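# Swap pink and yellow flowers between their drying pegs

## Task

Exchange the pink flower and the yellow flower so that each ends up hanging from the peg the other one occupied at the start. No stem may be bent out of its shape. At the end the dryer must still hang on its rail, and every flower must hang upside down, held by a clip on its stem.

## Robot and tools

ROBOT. Two arms, left_arm and right_arm. Each has six revolute joints, a two-finger parallel gripper and a wrist camera. Calibrated bases in the scene frame: left_arm at (-0.022, +0.332, +0.008) m, right_arm at (+0.007, -0.249, +0.027) m. Both are turned less than a degree about vertical, so their axes almost match the scene axes, and +z is up for both.

FRAMES. Scene frame: origin at table-top height, midway between the nominal bases. +x points out over the table, +z up, +y toward left_arm. Camera names do not match image sides. Hand positions, orientations, Hand targets and wrist-camera poses are given in each arm's own base frame. Fixed cameras and the table use the scene frame. To convert, add the base offset above. On the gripper, the fingers point along its +z axis and close along its y axis. end_effector_position is the spot between the finger pads, about 1 cm behind the tips. Reported poses can be a few cm off, more at long reach.

ROW FORMAT. Every motion command is one row of 16 numbers, always covering both arms: left x, y, z (metres), left qw, qx, qy, qz (unit quaternion, w first), left opening, then the same eight for right_arm. Position and quaternion are absolute targets, a pose in that arm's base frame. They are not offsets. Opening runs from -1 (closed) to +1 (fully open, 0.094 m). It is an absolute command, and 0 means half open, not 'unchanged'. To keep an arm still, repeat its last reported pose and its current opening in every call. To hold an orientation steady, keep sending the same quaternion rather than the drifting measured one.

TOOLS.
execute_actions(actions, cameras): actions is a list of actions. Each action is a list of 1 to 15 rows, one row per 1/30 s control step. If fewer than 15 rows are given, the last row is held for the rest of the 0.5 s. If any target lies more than 0.6 m from that gripper's current position along any of its own axes, the action is refused for both arms. The whole call is refused if the first action fails this check or if any action is malformed. An empty list just reports state.
move(target, speed, blend, opening_speed, blocking, cameras): target is one row or a list of up to 15 rows. Each gripper follows a straight path from its Hand target to these absolute poses, with no 0.6 m limit. speed is in m/s, from 0.002 to 4.3, default 0.25; turning is capped at twice that in rad/s. Give one value, or one per target. blend (m) rounds corners of a list; 0 stops at each point. opening_speed is in units of the -1..1 scale per second, minimum 0.2. Use a slow value to close gently on stems. The first row's opening is sent at the start. A later row's opening is sent on arrival, and all arms pause while it happens. A move lasts at most 10 s. blocking=false returns after 0.5 s while the move continues, and a new move replaces a running one. Paths do not avoid obstacles or the other arm. Fast paths overshoot and stray, especially with a straight arm.
wait(seconds 0 to 10): lets time pass while arms hold their commands.
stop(): brakes a running move; it needs braking room.
zoom_image(camera, region=[x0,y0,x1,y1]): region is in pixels of that camera's latest image, with top-left at 0,0, at most 504x504.
read_manual(section="licences"): licence text only.
finished_scene(scene): scene is 1 or 2. It ends the scene and cannot be undone.
The cameras argument: omit it, or pass null or ["all"], for every camera. [] gives none. Names are cam_head_left, cam_head_right, cam_high, cam_low, cam_left_wrist, cam_right_wrist, all 672x504. An unknown name invalidates the call.

RESULTS. Each result shows per arm: end_effector_position and end_effector_quat_wxyz (base frame), Hand target (where the arm is actually being driven, possibly short of what was asked), Tool commands, and Joint positions (the last entry is the finger opening in metres). It also shows Joint velocities ('within noise' means at rest) and joint torques (the drive's total output including arm weight; entries 3 and 4 wrap at ±28 N m). grip_measured is the finger opening on the -1..1 scale. With nothing held it can read up to about 2.7 mm too wide. On a squeezed part it reads a few mm narrower than the part. grip_effort_nm is gripper motor effort: negative is closing, and it is not a pad force. A move adds a 'move:' line giving the ending: done, off_target, moving, held or fault. Arms not named there finished within 10 mm and 2 degrees. limits=paced means the commanded pose was clipped; limits=held means steps were withheld. Done does not prove contact or its absence. The controller limits orientation change to 40 degrees from the measured orientation per step. Friction can leave a gripper a centimetre or more off target with no contact. MOTOR HOT warns of heating; OVER-TEMPERATURE FAULT means that arm went limp for 30 to 60 s or more.

AVOID. Letting anything fall off the table, or leaving it off the table, fails the task. Arm-to-arm contact can end the scene. The clearance check does not protect grippers or wrist cameras from each other, and gripping the other arm's fingers counts as a press. Do not route a gripper close past its own base, because the shoulder posture may flip. Close slowly on stems so they are not crushed or bent. To release, command an opening clearly above grip_measured. Long holds of a load, outstretched arms or unreachable targets heat the motors. Loose objects may occasionally get a small nudge.

Each tool is called after "Call:" by a JSON object that holds its "name" and its "arguments", one argument or row to a line.

## Session

Call:
{"name": "execute_actions", "arguments": {
  "actions": []
}}

Scene clock: 0.00 s.
left_arm: end_effector_position=(+0.2569, -0.0827, +0.2388) grip_measured=+1.000 grip_effort_nm=n/a end_effector_quat_wxyz=(+0.234, -0.475, +0.849, -0.012) | right_arm: end_effector_position=(+0.4016, -0.0080, +0.3089) grip_measured=+1.000 grip_effort_nm=n/a end_effector_quat_wxyz=(+0.174, -0.236, +0.924, +0.245)
Joint positions: left_arm=[-0.559 0.839 0.854 -1.323 -0.397 -1.526 0.094] | right_arm=[-0.266 1.317 1.342 -1.525 -0.607 -0.743 0.094]
Joint velocities: within noise
Joint torques (N m): no reading
Heat: left arm: hottest elbow 32 °C; right arm: hottest waist 31 °C.
Hand target: left_arm +0.2625, -0.0863, +0.2520; +0.241, -0.476, +0.845, -0.026 | right_arm +0.4067, -0.0095, +0.3157; +0.181, -0.238, +0.923, +0.241
Tool commands: left_gripper/opening=+1.0 right_gripper/opening=+1.0

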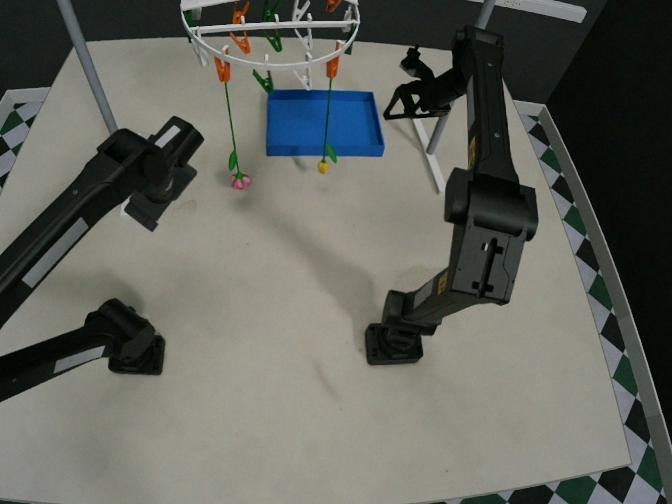

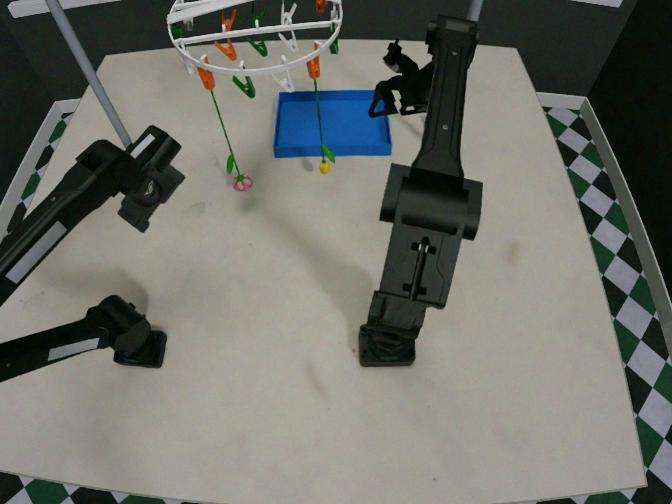

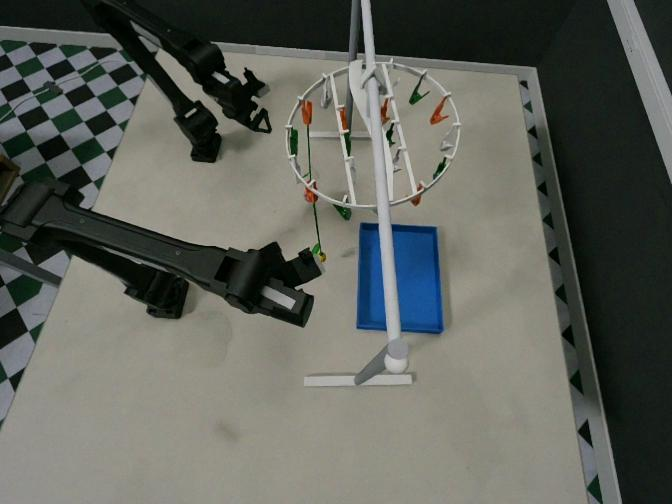

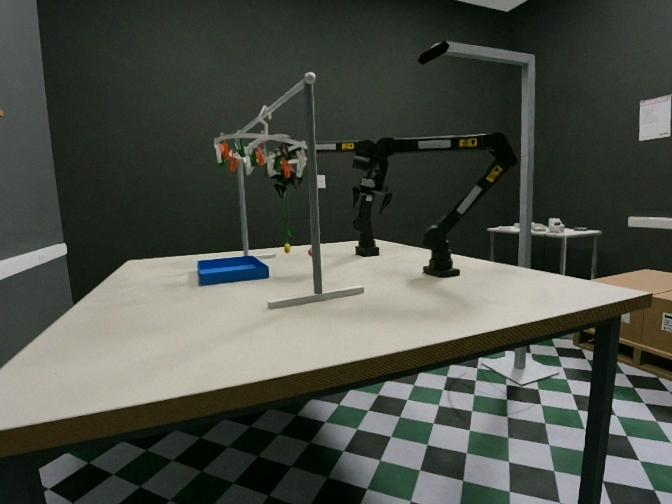

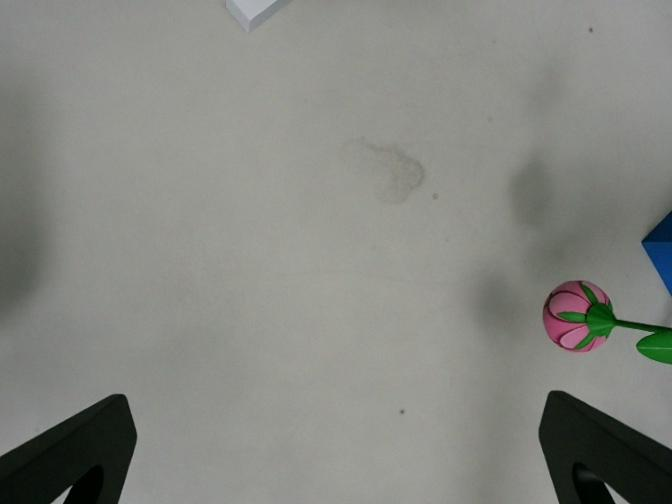

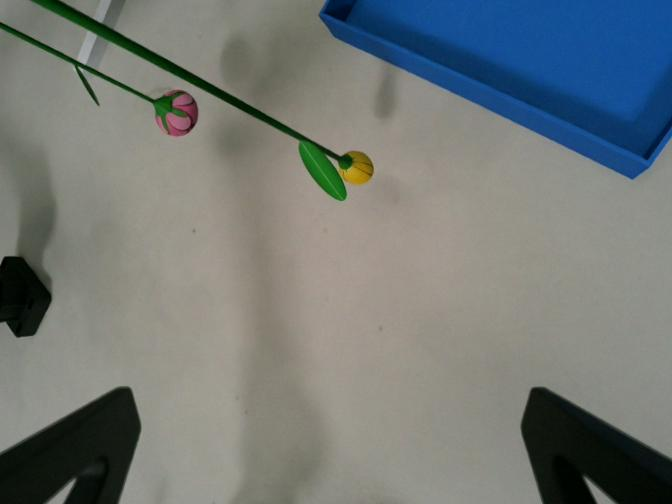

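Call:
{"name": "zoom_image", "arguments": {
  "camera": "cam_head_left",
  "region": [170, 0, 390, 200]
}}

Call:
{"name": "zoom_image", "arguments": {
  "camera": "cam_high",
  "region": [270, 40, 480, 270]
}}

Call:
{"name": "zoom_image", "arguments": {
  "camera": "cam_low",
  "region": [190, 60, 400, 310]
}}

Call:
{"name": "zoom_image", "arguments": {
  "camera": "cam_head_right",
  "region": [150, 0, 390, 200]
}}

Scaled by 2.291 from the camera's 672x504 image, which has a finer 960x720 frame.

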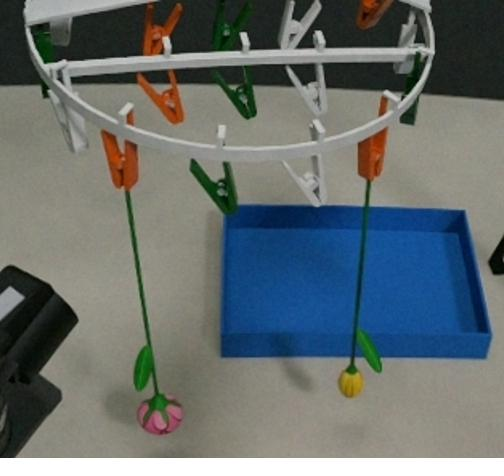

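Scaled by 2.191 from the camera's 672x504 image, which has a finer 960x720 frame.

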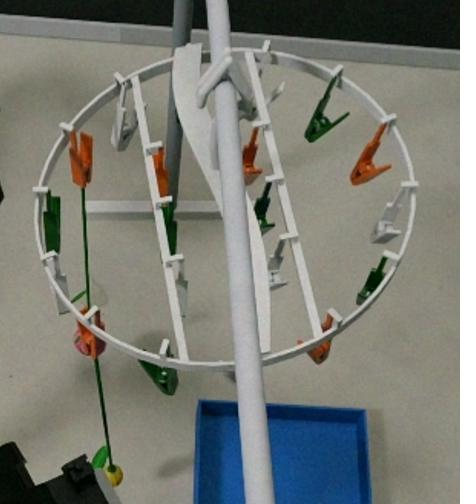

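Scaled by 2.016 from the camera's 672x504 image, which has a finer 960x720 frame.

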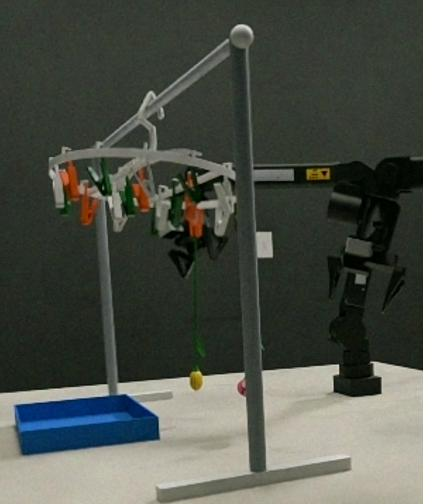

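Scaled by 2.100 from the camera's 672x504 image, which has a finer 960x720 frame.

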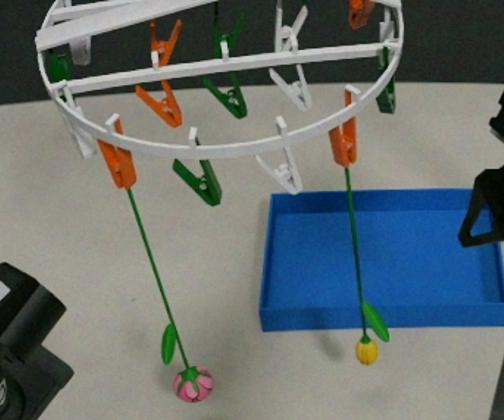

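Call:
{"name": "move", "arguments": {
  "target": [0.25,-0.225,0.39,0.7071,0,0.7071,0,1,0.22,0.136,0.38,0.7071,0,0.7071,0,1],
  "speed": 0.2
}}

Scene clock: 32.03 s.
left_arm: end_effector_position=(+0.2504, -0.2274, +0.3840) grip_measured=+1.000 grip_effort_nm=-0.037 end_effector_quat_wxyz=(+0.703, +0.006, +0.711, +0.007) | right_arm: end_effector_position=(+0.2208, +0.1325, +0.3861) grip_measured=+1.000 grip_effort_nm=0.002 end_effector_quat_wxyz=(+0.707, +0.010, +0.707, +0.004)
Joint positions: left_arm=[-1.236 0.739 0.615 0.091 -1.237 -0.014 0.094] | right_arm=[1.224 0.358 0.513 -0.152 1.232 0.018 0.094]
Joint velocities: within noise
Joint torques (N m): left_arm=[2.61 -2.49 8.9 2.45 0.12 0.18] | right_arm=[1.26 4.78 8.16 2.19 0.09 -0.13]
Heat: left arm: hottest elbow 42 °C; right arm: hottest waist 31 °C.
Hand target: left_arm +0.2500, -0.2250, +0.3900; +0.707, +0.000, +0.707, +0.000 | right_arm +0.2201, +0.1358, +0.3801; +0.707, +0.000, +0.707, +0.000
Off the commanded pose: left_arm 0.006 m, 1 deg | right_arm 0.007 m, 1 deg.
move: done
camera_calibration:
cam_left_wrist: T_world_to_cam=[[0.00606309, -0.999494, -0.0312174, -0.216862], [-0.430886, 0.0255599, -0.902044, 0.498751], [0.902386, 0.0189203, -0.430513, 0.034073], [0, 0, 0, 1]] pos_world=[0.185472, -0.230145, 0.457794]
cam_right_wrist: T_world_to_cam=[[-0.00229439, -0.99993, -0.011585, 0.136398], [-0.414597, 0.0114936, -0.909932, 0.48247], [0.910002, 0.00271538, -0.414595, 0.0456509], [0, 0, 0, 1]] pos_world=[0.158801, 0.130719, 0.459522]

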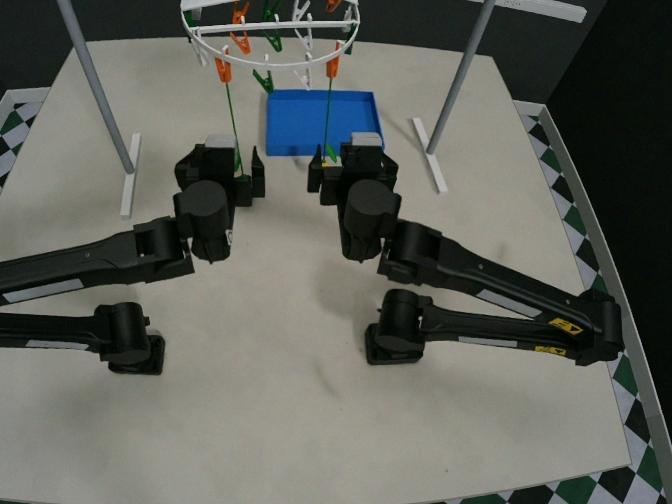

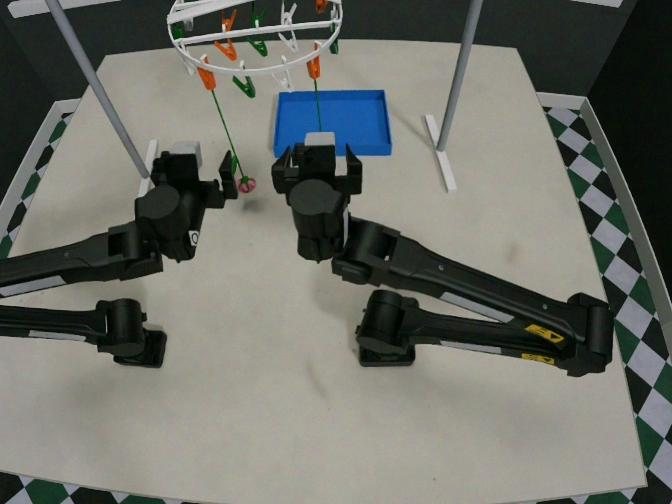

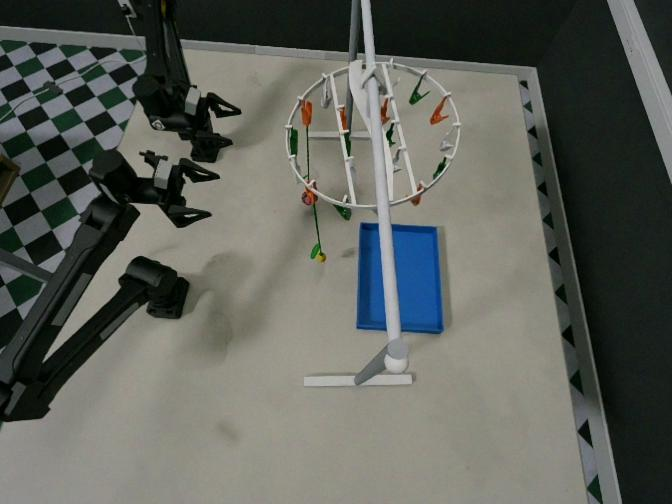

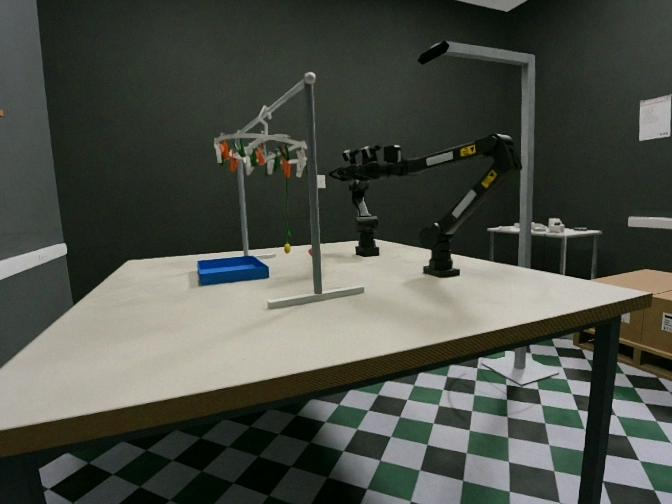

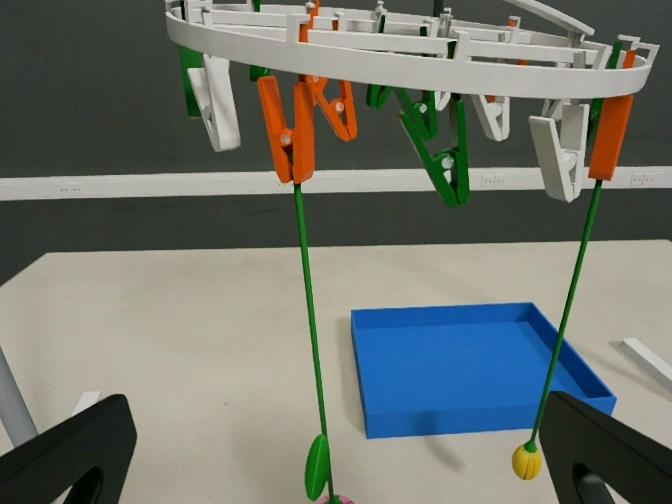

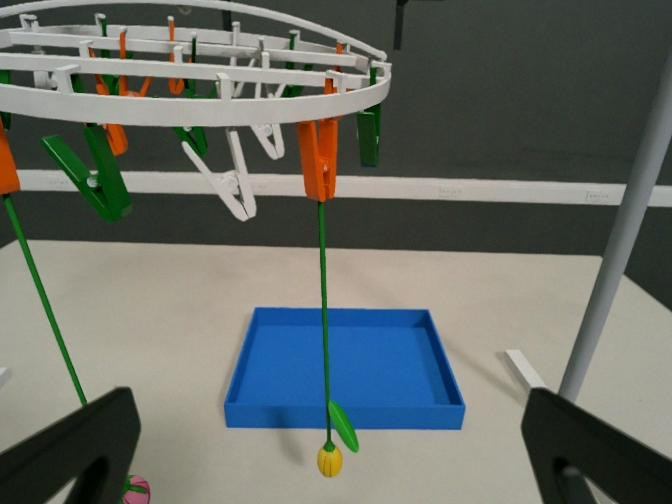

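Call:
{"name": "zoom_image", "arguments": {
  "camera": "cam_left_wrist",
  "region": [150, 0, 350, 220]
}}

Call:
{"name": "zoom_image", "arguments": {
  "camera": "cam_right_wrist",
  "region": [160, 0, 400, 240]
}}

Call:
{"name": "zoom_image", "arguments": {
  "camera": "cam_left_wrist",
  "region": [380, 0, 672, 240]
}}

Scaled by 2.291 from the camera's 672x504 image, which has a finer 960x720 frame.

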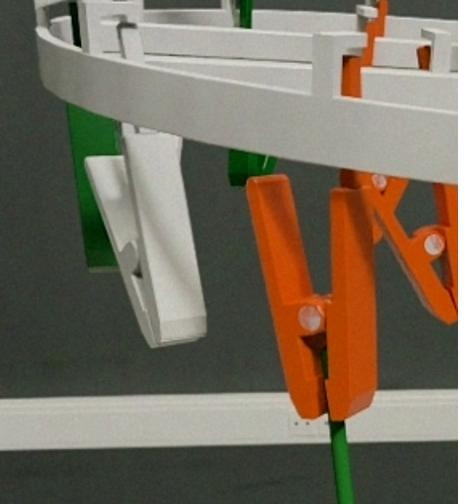

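Scaled by 2.100 from the camera's 672x504 image, which has a finer 960x720 frame.

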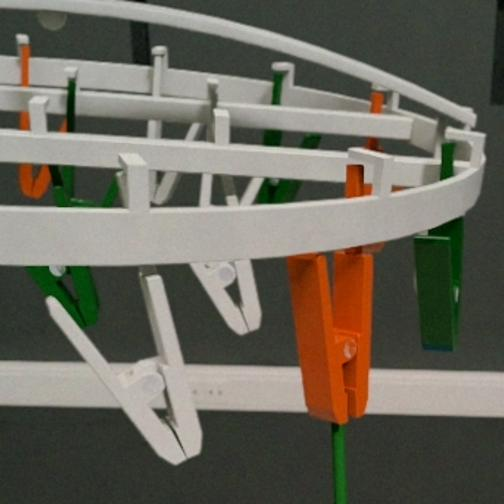

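Scaled by 1.726 from the camera's 672x504 image, which has a finer 960x720 frame.

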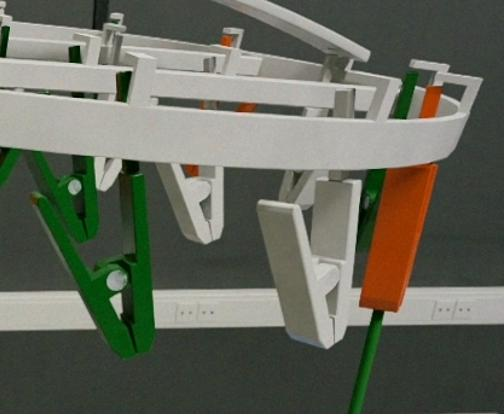

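Call:
{"name": "move", "arguments": {
  "target": [0.325,-0.112,0.415,0.6708,0.2236,0.6708,-0.2236,1,0.306,0.058,0.405,0.6708,-0.2236,0.6708,0.2236,1],
  "speed": 0.15,
  "cameras": ["cam_left_wrist","cam_right_wrist"]
}}

Scene clock: 88.97 s.
left_arm: end_effector_position=(+0.3211, -0.1145, +0.3821) grip_measured=+1.000 grip_effort_nm=-0.032 end_effector_quat_wxyz=(+0.647, +0.218, +0.692, -0.234) | right_arm: end_effector_position=(+0.3034, +0.0609, +0.3678) grip_measured=+1.000 grip_effort_nm=-0.002 end_effector_quat_wxyz=(+0.647, -0.209, +0.692, +0.243)
Joint positions: left_arm=[-0.054 0.529 0.57 -0.104 0.596 -0.006 0.094] | right_arm=[-0.251 0.478 0.52 -0.113 -0.902 0.009 0.094]
Joint velocities: within noise
Joint torques (N m): left_arm=[3.31 0.5 12.63 2.88 0.15 0.13] | right_arm=[-0.21 2.96 13.98 2.43 -0.13 -0.07]
Heat: left arm: hottest elbow 42 °C; right arm: hottest waist 31 °C.
Hand target: left_arm +0.3232, -0.1117, +0.4142; +0.671, +0.224, +0.671, -0.223 | right_arm +0.3038, +0.0582, +0.4039; +0.671, -0.224, +0.671, +0.223
Off the commanded pose: left_arm 0.033 m, 4 deg | right_arm 0.037 m, 5 deg.
move: off_target (left_arm, right_arm)
camera_calibration:
cam_left_wrist: T_world_to_cam=[[-0.600512, -0.799128, 0.0279028, 0.090604], [-0.38915, 0.261591, -0.883251, 0.530994], [0.698532, -0.541262, -0.468069, -0.0169684], [0, 0, 0, 1]] pos_world=[0.272898, -0.0756832, 0.458531]
cam_right_wrist: T_world_to_cam=[[0.608395, -0.791624, -0.0564555, -0.116686], [-0.391694, -0.237641, -0.888877, 0.501481], [0.69024, 0.562901, -0.454654, 0.0104911], [0, 0, 0, 1]] pos_world=[0.260176, 0.0208959, 0.443937]
Images, in order (width x height): cam_left_wrist 672x504, cam_right_wrist 672x504.

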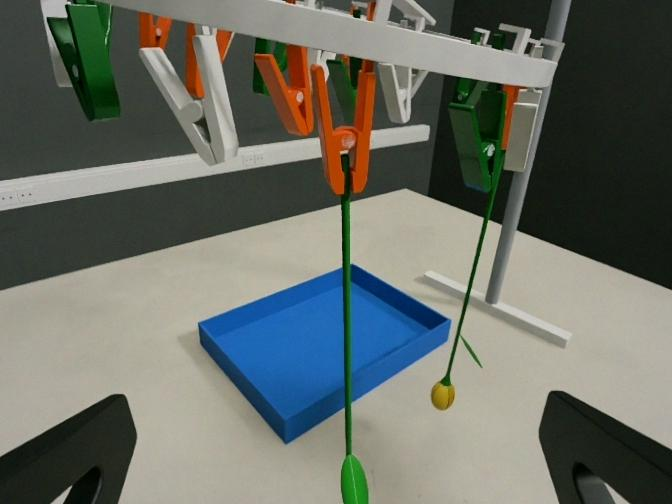

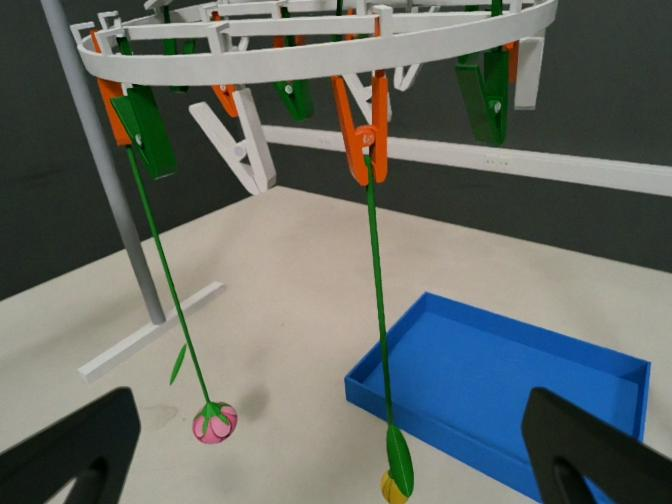

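Call:
{"name": "move", "arguments": {
  "target": [
    [0.27,-0.2,0.33,0.8335,0.1579,0.4339,-0.3034,0,0.306,0.058,0.44,0.6708,-0.2236,0.6708,0.2236,0],
    [0.398,-0.363,0.285,0.8335,0.1579,0.4339,-0.3034,0,0.306,0.058,0.44,0.6708,-0.2236,0.6708,0.2236,0]
  ],
  "speed": 0.15
}}

Scene clock: 113.27 s.
left_arm: end_effector_position=(+0.3948, -0.3537, +0.2746) grip_measured=+0.002 grip_effort_nm=-0.115 end_effector_quat_wxyz=(+0.800, +0.176, +0.492, -0.293) | right_arm: end_effector_position=(+0.3052, +0.0603, +0.4078) grip_measured=+0.001 grip_effort_nm=-0.081 end_effector_quat_wxyz=(+0.655, -0.214, +0.684, +0.238)
Joint positions: left_arm=[-0.744 1.678 0.601 1.548 -0.044 0.015 0.047] | right_arm=[-0.252 0.495 0.616 -0.166 -0.903 0.009 0.047]
Joint velocities: within noise
Joint torques (N m): left_arm=[1.9 -8.41 7.25 2.48 -0.03 0.19] | right_arm=[-0.09 2.9 13.89 1.5 -0.08 -0.05]
Heat: left arm: hottest elbow 45 °C; right arm: hottest elbow 37 °C.
Hand target: left_arm +0.3975, -0.3627, +0.2854; +0.810, +0.174, +0.475, -0.296 | right_arm +0.3044, +0.0581, +0.4392; +0.671, -0.223, +0.671, +0.223
Off the commanded pose: left_arm 0.014 m, 8 deg | right_arm 0.032 m, 3 deg.
joint sent to its limit (left arm) — joint 4 (wrist pitch), upper limit. The joint targets are off in orientation, not in position.
move: off_target (left_arm, right_arm)
camera_calibration:
cam_left_wrist: T_world_to_cam=[[-0.634112, -0.773234, -0.00335431, -0.0223777], [0.0295738, -0.0199175, -0.999364, 0.294364], [0.772676, -0.633808, 0.0354974, -0.448535], [0, 0, 0, 1]] pos_world=[0.323677, -0.295725, 0.310024]
cam_right_wrist: T_world_to_cam=[[0.609552, -0.791924, -0.0360892, -0.124632], [-0.369295, -0.243378, -0.896877, 0.534273], [0.701475, 0.560021, -0.440805, 0.0188128], [0, 0, 0, 1]] pos_world=[0.260078, 0.0207956, 0.482972]

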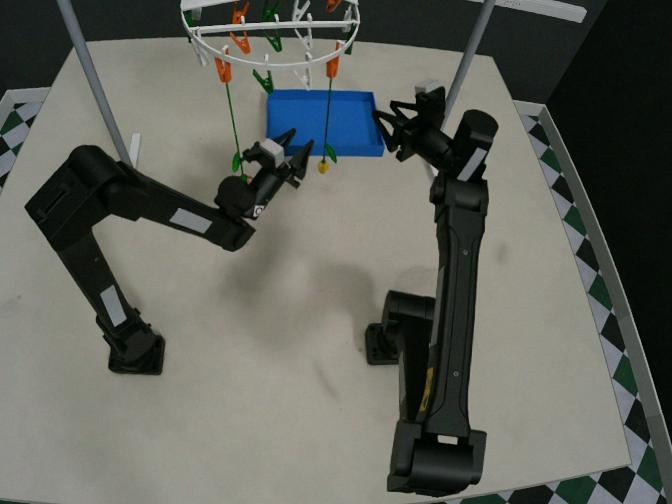

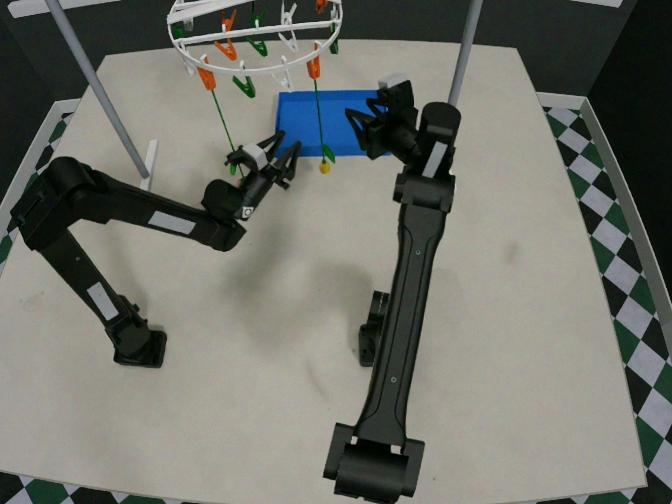

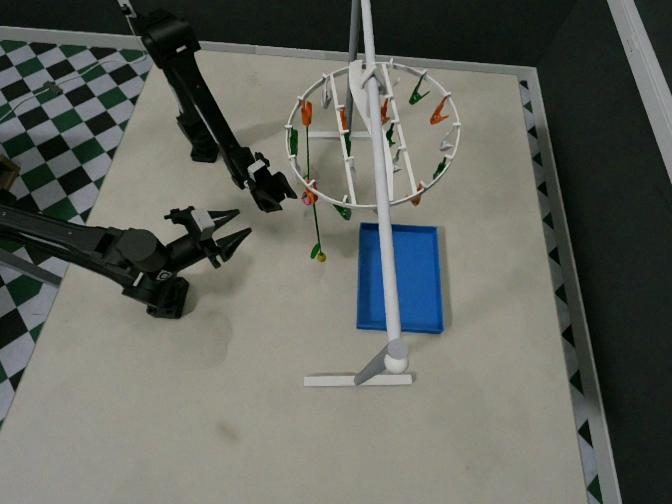

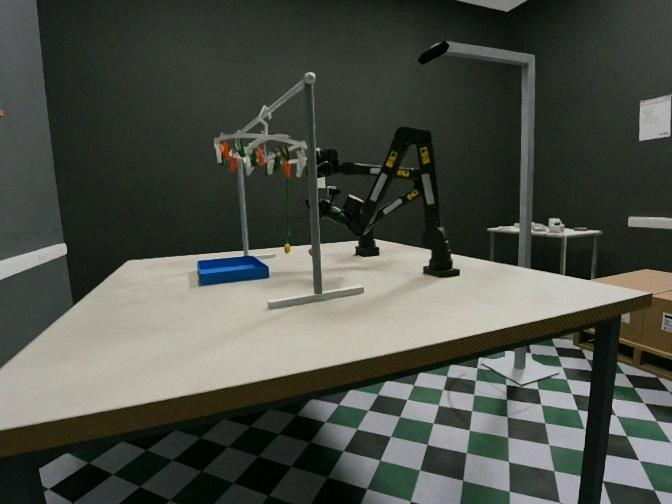

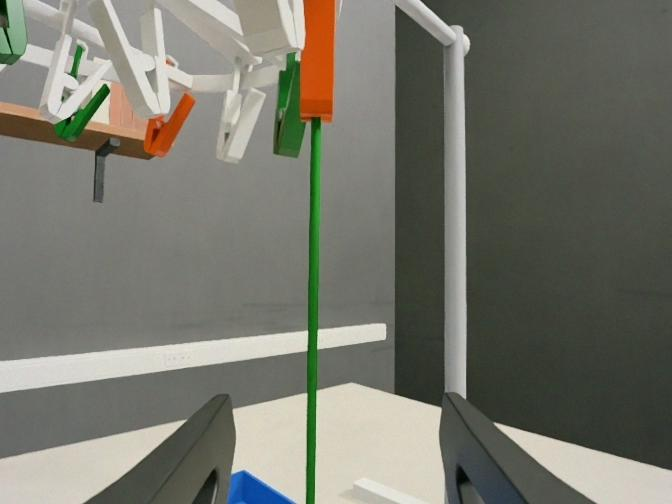

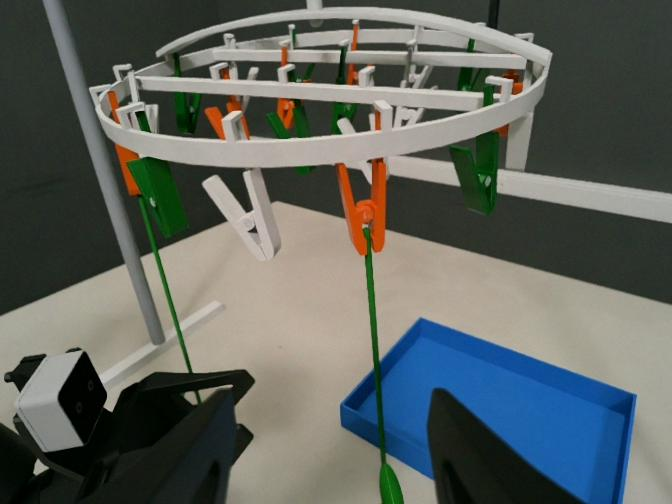

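Call:
{"name": "move", "arguments": {
  "target": [0.456,-0.393,0.333,0.7805,0.1885,0.5265,-0.2795,0,0.306,0.058,0.44,0.6708,-0.2236,0.6708,0.2236,0],
  "speed": 0.1,
  "cameras": ["cam_left_wrist","cam_right_wrist"]
}}

Scene clock: 122.13 s.
left_arm: end_effector_position=(+0.4461, -0.3916, +0.3044) grip_measured=+0.002 grip_effort_nm=-0.120 end_effector_quat_wxyz=(+0.767, +0.199, +0.544, -0.276) | right_arm: end_effector_position=(+0.3052, +0.0603, +0.4076) grip_measured=+0.001 grip_effort_nm=-0.071 end_effector_quat_wxyz=(+0.655, -0.214, +0.685, +0.238)
Joint positions: left_arm=[-0.729 1.609 0.776 1.166 -0.032 0.016 0.047] | right_arm=[-0.252 0.495 0.616 -0.167 -0.903 0.009 0.047]
Joint velocities: within noise
Joint torques (N m): left_arm=[3.31 -11.69 9.59 1.65 0.15 0.01] | right_arm=[0.09 3.14 13.96 1.47 -0.07 -0.05]
Heat: left arm: hottest elbow 46 °C; right arm: hottest elbow 40 °C.
Hand target: left_arm +0.4547, -0.3919, +0.3330; +0.781, +0.189, +0.526, -0.279 | right_arm +0.3043, +0.0581, +0.4392; +0.671, -0.223, +0.671, +0.223
Off the commanded pose: left_arm 0.030 m, 3 deg | right_arm 0.032 m, 3 deg.
move: off_target (left_arm, right_arm)
camera_calibration:
cam_left_wrist: T_world_to_cam=[[-0.631911, -0.774869, -0.0162954, -0.0166934], [-0.0673329, 0.0758318, -0.994845, 0.401265], [0.77211, -0.627556, -0.100093, -0.469274], [0, 0, 0, 1]] pos_world=[0.378801, -0.33786, 0.351953]
cam_right_wrist: T_world_to_cam=[[0.609536, -0.791911, -0.0366574, -0.124498], [-0.369915, -0.243218, -0.896665, 0.534251], [0.701163, 0.56011, -0.441189, 0.0190191], [0, 0, 0, 1]] pos_world=[0.260178, 0.0206956, 0.482871]
Images, in order (width x height): cam_left_wrist 672x504, cam_right_wrist 672x504.

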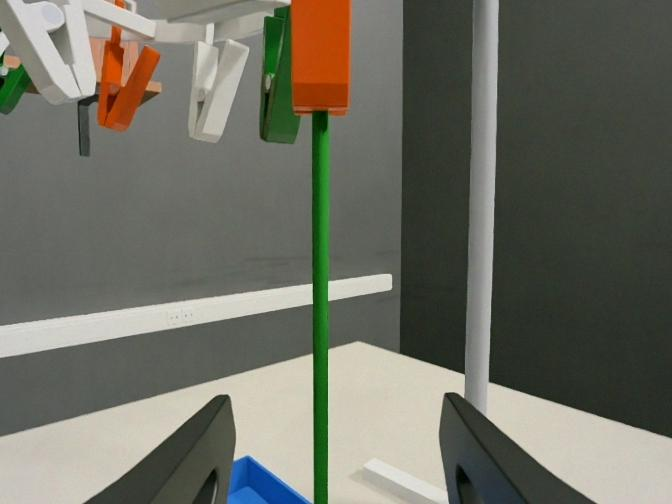

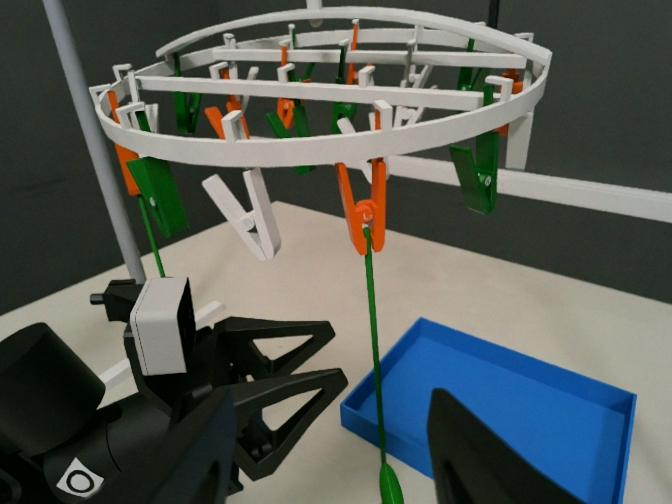

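Call:
{"name": "move", "arguments": {
  "target": [0.4726,-0.401,0.357,0.7805,0.1885,0.5265,-0.2795,0,0.306,0.058,0.44,0.6708,-0.2236,0.6708,0.2236,0],
  "speed": 0.06,
  "cameras": ["cam_left_wrist","cam_right_wrist"]
}}

Scene clock: 131.43 s.
left_arm: end_effector_position=(+0.4630, -0.4002, +0.3254) grip_measured=+0.002 grip_effort_nm=-0.120 end_effector_quat_wxyz=(+0.766, +0.200, +0.545, -0.274) | right_arm: end_effector_position=(+0.3052, +0.0603, +0.4076) grip_measured=+0.001 grip_effort_nm=-0.085 end_effector_quat_wxyz=(+0.655, -0.214, +0.685, +0.238)
Joint positions: left_arm=[-0.718 1.6 0.846 1.084 -0.021 0.016 0.047] | right_arm=[-0.252 0.495 0.616 -0.167 -0.903 0.009 0.047]
Joint velocities: within noise
Joint torques (N m): left_arm=[3.25 -12.1 10.26 1.51 0.14 -0.04] | right_arm=[-0.03 2.96 13.93 1.51 -0.08 -0.04]
Heat: left arm: hottest elbow 46 °C; right arm: hottest elbow 43 °C.
Hand target: left_arm +0.4710, -0.3998, +0.3570; +0.781, +0.189, +0.526, -0.279 | right_arm +0.3043, +0.0581, +0.4392; +0.671, -0.223, +0.671, +0.223
Off the commanded pose: left_arm 0.033 m, 3 deg | right_arm 0.032 m, 3 deg.
move: off_target (left_arm, right_arm)
camera_calibration:
cam_left_wrist: T_world_to_cam=[[-0.631149, -0.775409, -0.0197915, -0.0118098], [-0.0677573, 0.0805337, -0.994446, 0.425914], [0.772697, -0.626303, -0.103368, -0.484272], [0, 0, 0, 1]] pos_world=[0.3956, -0.346759, 0.373256]
cam_right_wrist: T_world_to_cam=[[0.609536, -0.791911, -0.0366574, -0.124498], [-0.369915, -0.243218, -0.896665, 0.534251], [0.701163, 0.56011, -0.441189, 0.0190191], [0, 0, 0, 1]] pos_world=[0.260178, 0.0206956, 0.482871]
Images, in order (width x height): cam_left_wrist 672x504, cam_right_wrist 672x504.

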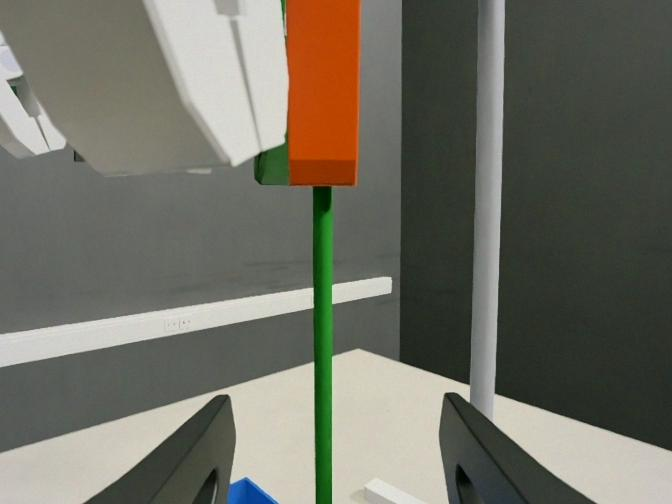

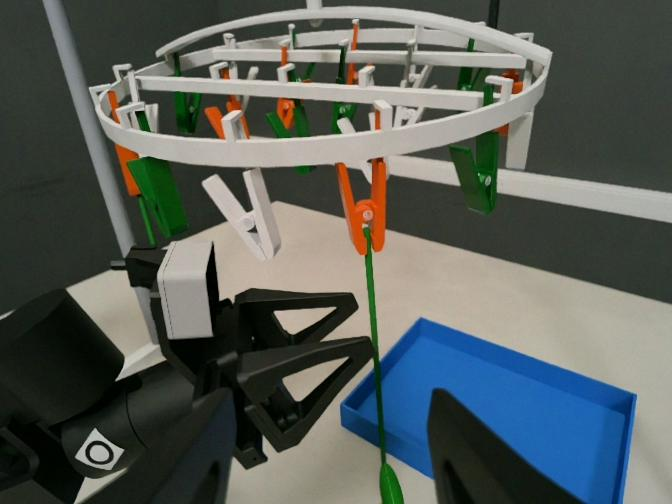

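Call:
{"name": "move", "arguments": {
  "target": [0.467,-0.397,0.330,0.7906,0.1682,0.5333,-0.2493,0,0.306,0.058,0.44,0.6708,-0.2236,0.6708,0.2236,0],
  "speed": 0.06,
  "cameras": ["cam_left_wrist","cam_right_wrist"]
}}

Call:
{"name": "move", "arguments": {
  "target": [0.4895,-0.412,0.331,0.7906,0.1682,0.5333,-0.2493,0,0.306,0.058,0.44,0.6708,-0.2236,0.6708,0.2236,0],
  "speed": 0.06,
  "cameras": ["cam_left_wrist","cam_right_wrist","cam_head_right","cam_low"]
}}

Scene clock: 138.87 s.
left_arm: end_effector_position=(+0.4682, -0.3902, +0.3292) grip_measured=+0.002 grip_effort_nm=-0.115 end_effector_quat_wxyz=(+0.786, +0.166, +0.541, -0.249) | right_arm: end_effector_position=(+0.3052, +0.0603, +0.4076) grip_measured=+0.001 grip_effort_nm=-0.081 end_effector_quat_wxyz=(+0.655, -0.214, +0.685, +0.238)
Joint positions: left_arm=[-0.726 1.614 0.846 1.139 -0.114 0.036 0.047] | right_arm=[-0.252 0.495 0.616 -0.167 -0.903 0.009 0.047]
Joint velocities: within noise
Joint torques (N m): left_arm=[1.85 -9.93 7.53 2.59 -0.04 0.19] | right_arm=[-0.03 3.14 13.96 1.52 -0.06 -0.05]
Heat: left arm: hottest elbow 47 °C; right arm: hottest elbow 45 °C.
Hand target: left_arm +0.4670, -0.3968, +0.3300; +0.791, +0.168, +0.533, -0.249 | right_arm +0.3043, +0.0581, +0.4392; +0.671, -0.223, +0.671, +0.223
Off the commanded pose: left_arm 0.007 m, 1 deg | right_arm 0.032 m, 3 deg.
move: off_target (right_arm)
camera_calibration:
cam_left_wrist: T_world_to_cam=[[-0.562378, -0.826873, -0.00349237, -0.0583744], [-0.052278, 0.0397701, -0.99784, 0.407138], [0.825226, -0.560981, -0.0655931, -0.493233], [0, 0, 0, 1]] pos_world=[0.395485, -0.341154, 0.373702]
cam_right_wrist: T_world_to_cam=[[0.609536, -0.791911, -0.0366574, -0.124498], [-0.369915, -0.243218, -0.896665, 0.534251], [0.701163, 0.56011, -0.441189, 0.0190191], [0, 0, 0, 1]] pos_world=[0.260178, 0.0206956, 0.482871]
Images, in order (width x height): cam_left_wrist 672x504, cam_right_wrist 672x504.

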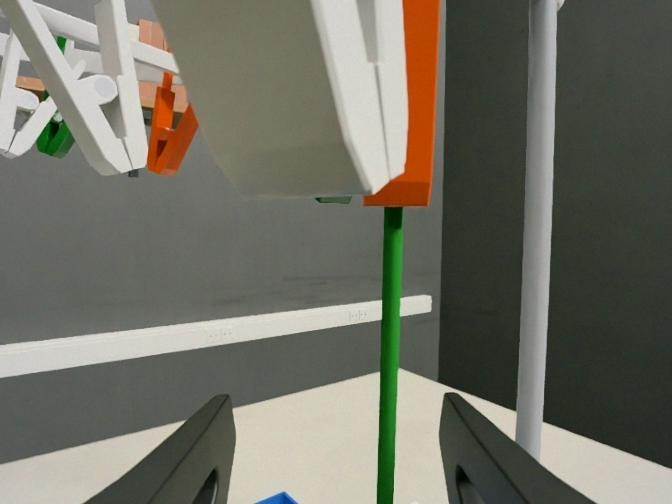

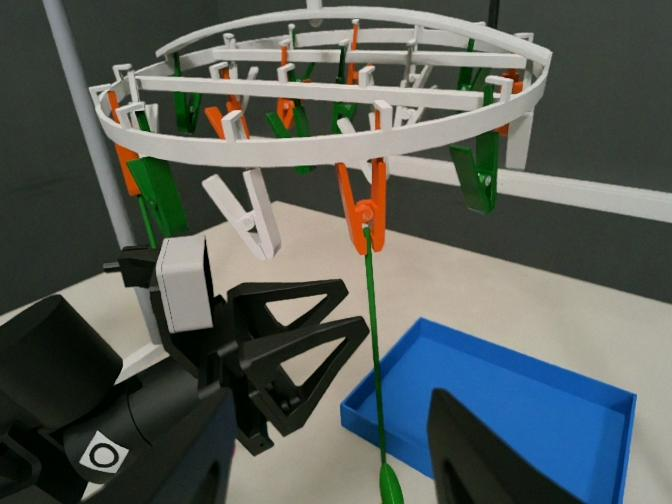

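Scene clock: 139.87 s.
left_arm: end_effector_position=(+0.4808, -0.4019, +0.3184) grip_measured=+0.002 grip_effort_nm=-0.110 end_effector_quat_wxyz=(+0.783, +0.169, +0.545, -0.248) | right_arm: end_effector_position=(+0.3052, +0.0603, +0.4076) grip_measured=+0.001 grip_effort_nm=-0.076 end_effector_quat_wxyz=(+0.655, -0.214, +0.685, +0.238)
Joint positions: left_arm=[-0.726 1.666 0.886 1.139 -0.111 0.036 0.047] | right_arm=[-0.252 0.495 0.616 -0.167 -0.903 0.009 0.047]
Joint velocities: within noise
Joint torques (N m): left_arm=[2.43 -10.4 10 1.74 0.17 0.14] | right_arm=[-0.03 3.02 14 1.5 -0.06 -0.06]
Heat: left arm: hottest elbow 47 °C; right arm: hottest elbow 45 °C.
Hand target: left_arm +0.4887, -0.4112, +0.3307; +0.791, +0.168, +0.533, -0.249 | right_arm +0.3043, +0.0581, +0.4392; +0.671, -0.223, +0.671, +0.223
Off the commanded pose: left_arm 0.018 m, 2 deg | right_arm 0.032 m, 3 deg.
move: off_target (left_arm, right_arm)
camera_calibration:
cam_left_wrist: T_world_to_cam=[[-0.564147, -0.825654, -0.00577296, -0.0588929], [-0.0605546, 0.0483462, -0.996993, 0.404637], [0.823451, -0.562101, -0.0772716, -0.506771], [0, 0, 0, 1]] pos_world=[0.40858, -0.353044, 0.363921]
cam_right_wrist: T_world_to_cam=[[0.609536, -0.791911, -0.0366574, -0.124498], [-0.369915, -0.243218, -0.896665, 0.534251], [0.701163, 0.56011, -0.441189, 0.0190191], [0, 0, 0, 1]] pos_world=[0.260178, 0.0206956, 0.482871]
Images, in order (width x height): cam_head_right 672x504, cam_low 672x504, cam_left_wrist 672x504, cam_right_wrist 672x504.

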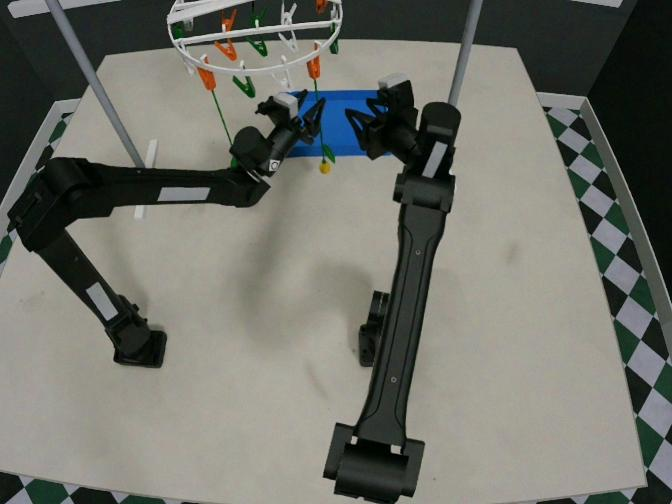

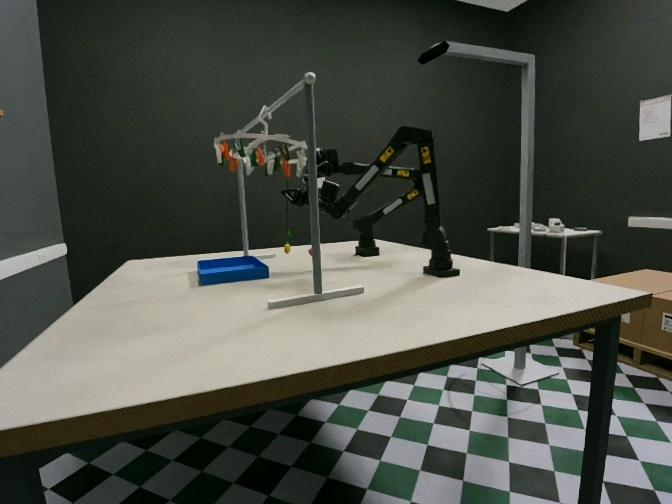

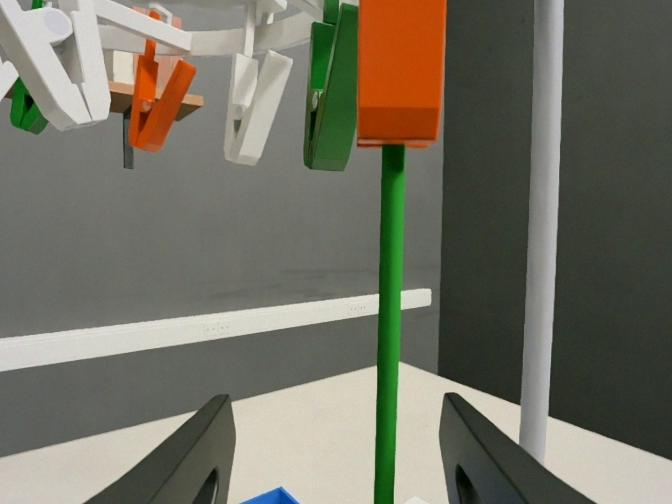

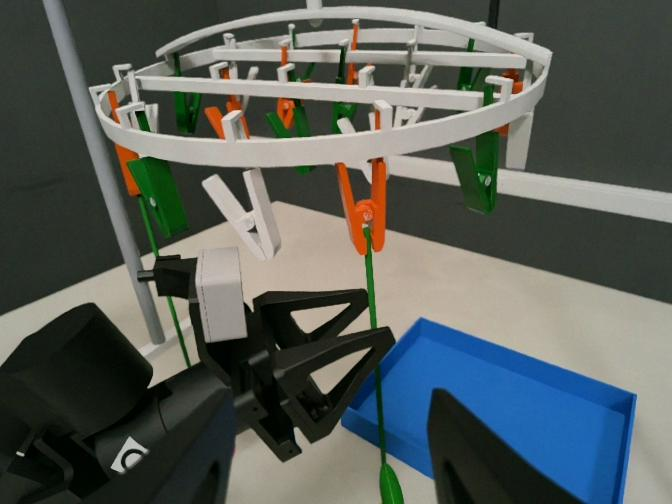

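Call:
{"name": "move", "arguments": {
  "target": [0.4855,-0.424,0.331,0.7906,0.1682,0.5333,-0.2493,0,0.306,0.058,0.44,0.6708,-0.2236,0.6708,0.2236,0],
  "speed": 0.06,
  "cameras": ["cam_left_wrist","cam_right_wrist"]
}}

Scene clock: 144.53 s.
left_arm: end_effector_position=(+0.4786, -0.4113, +0.3191) grip_measured=+0.002 grip_effort_nm=-0.120 end_effector_quat_wxyz=(+0.784, +0.168, +0.544, -0.248) | right_arm: end_effector_position=(+0.3052, +0.0603, +0.4076) grip_measured=+0.001 grip_effort_nm=-0.081 end_effector_quat_wxyz=(+0.655, -0.214, +0.685, +0.238)
Joint positions: left_arm=[-0.744 1.676 0.9 1.139 -0.128 0.042 0.047] | right_arm=[-0.252 0.495 0.616 -0.167 -0.903 0.009 0.047]
Joint velocities: within noise
Joint torques (N m): left_arm=[1.96 -10.46 10.11 1.61 -0.03 0.16] | right_arm=[-0.09 2.96 13.9 1.5 -0.05 -0.06]
Heat: left arm: hottest elbow 48 °C; right arm: hottest elbow 46 °C.
Hand target: left_arm +0.4845, -0.4233, +0.3309; +0.791, +0.168, +0.533, -0.249 | right_arm +0.3043, +0.0582, +0.4392; +0.671, -0.223, +0.671, +0.223
Off the commanded pose: left_arm 0.019 m, 1 deg | right_arm 0.032 m, 3 deg.
move: off_target (left_arm, right_arm)
camera_calibration:
cam_left_wrist: T_world_to_cam=[[-0.56419, -0.825629, -0.00513482, -0.0679903], [-0.0583562, 0.0460795, -0.997232, 0.403709], [0.82358, -0.562328, -0.0741781, -0.511282], [0, 0, 0, 1]] pos_world=[0.406281, -0.362246, 0.364316]
cam_right_wrist: T_world_to_cam=[[0.609536, -0.791911, -0.0366574, -0.124498], [-0.369915, -0.243218, -0.896665, 0.534251], [0.701163, 0.56011, -0.441189, 0.0190191], [0, 0, 0, 1]] pos_world=[0.260178, 0.0206956, 0.482871]
Images, in order (width x height): cam_left_wrist 672x504, cam_right_wrist 672x504.

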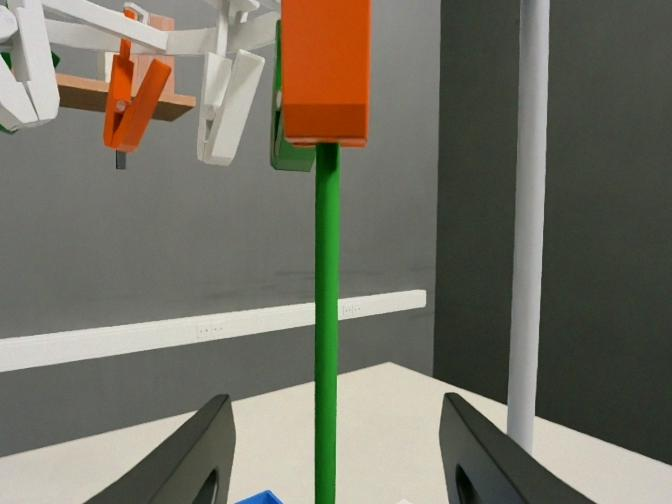

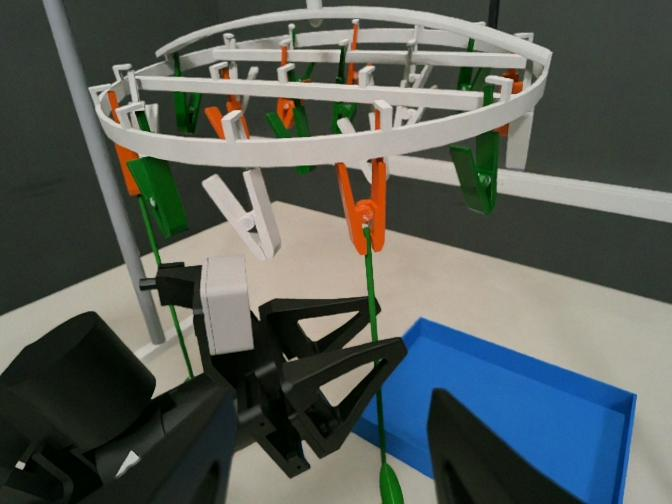

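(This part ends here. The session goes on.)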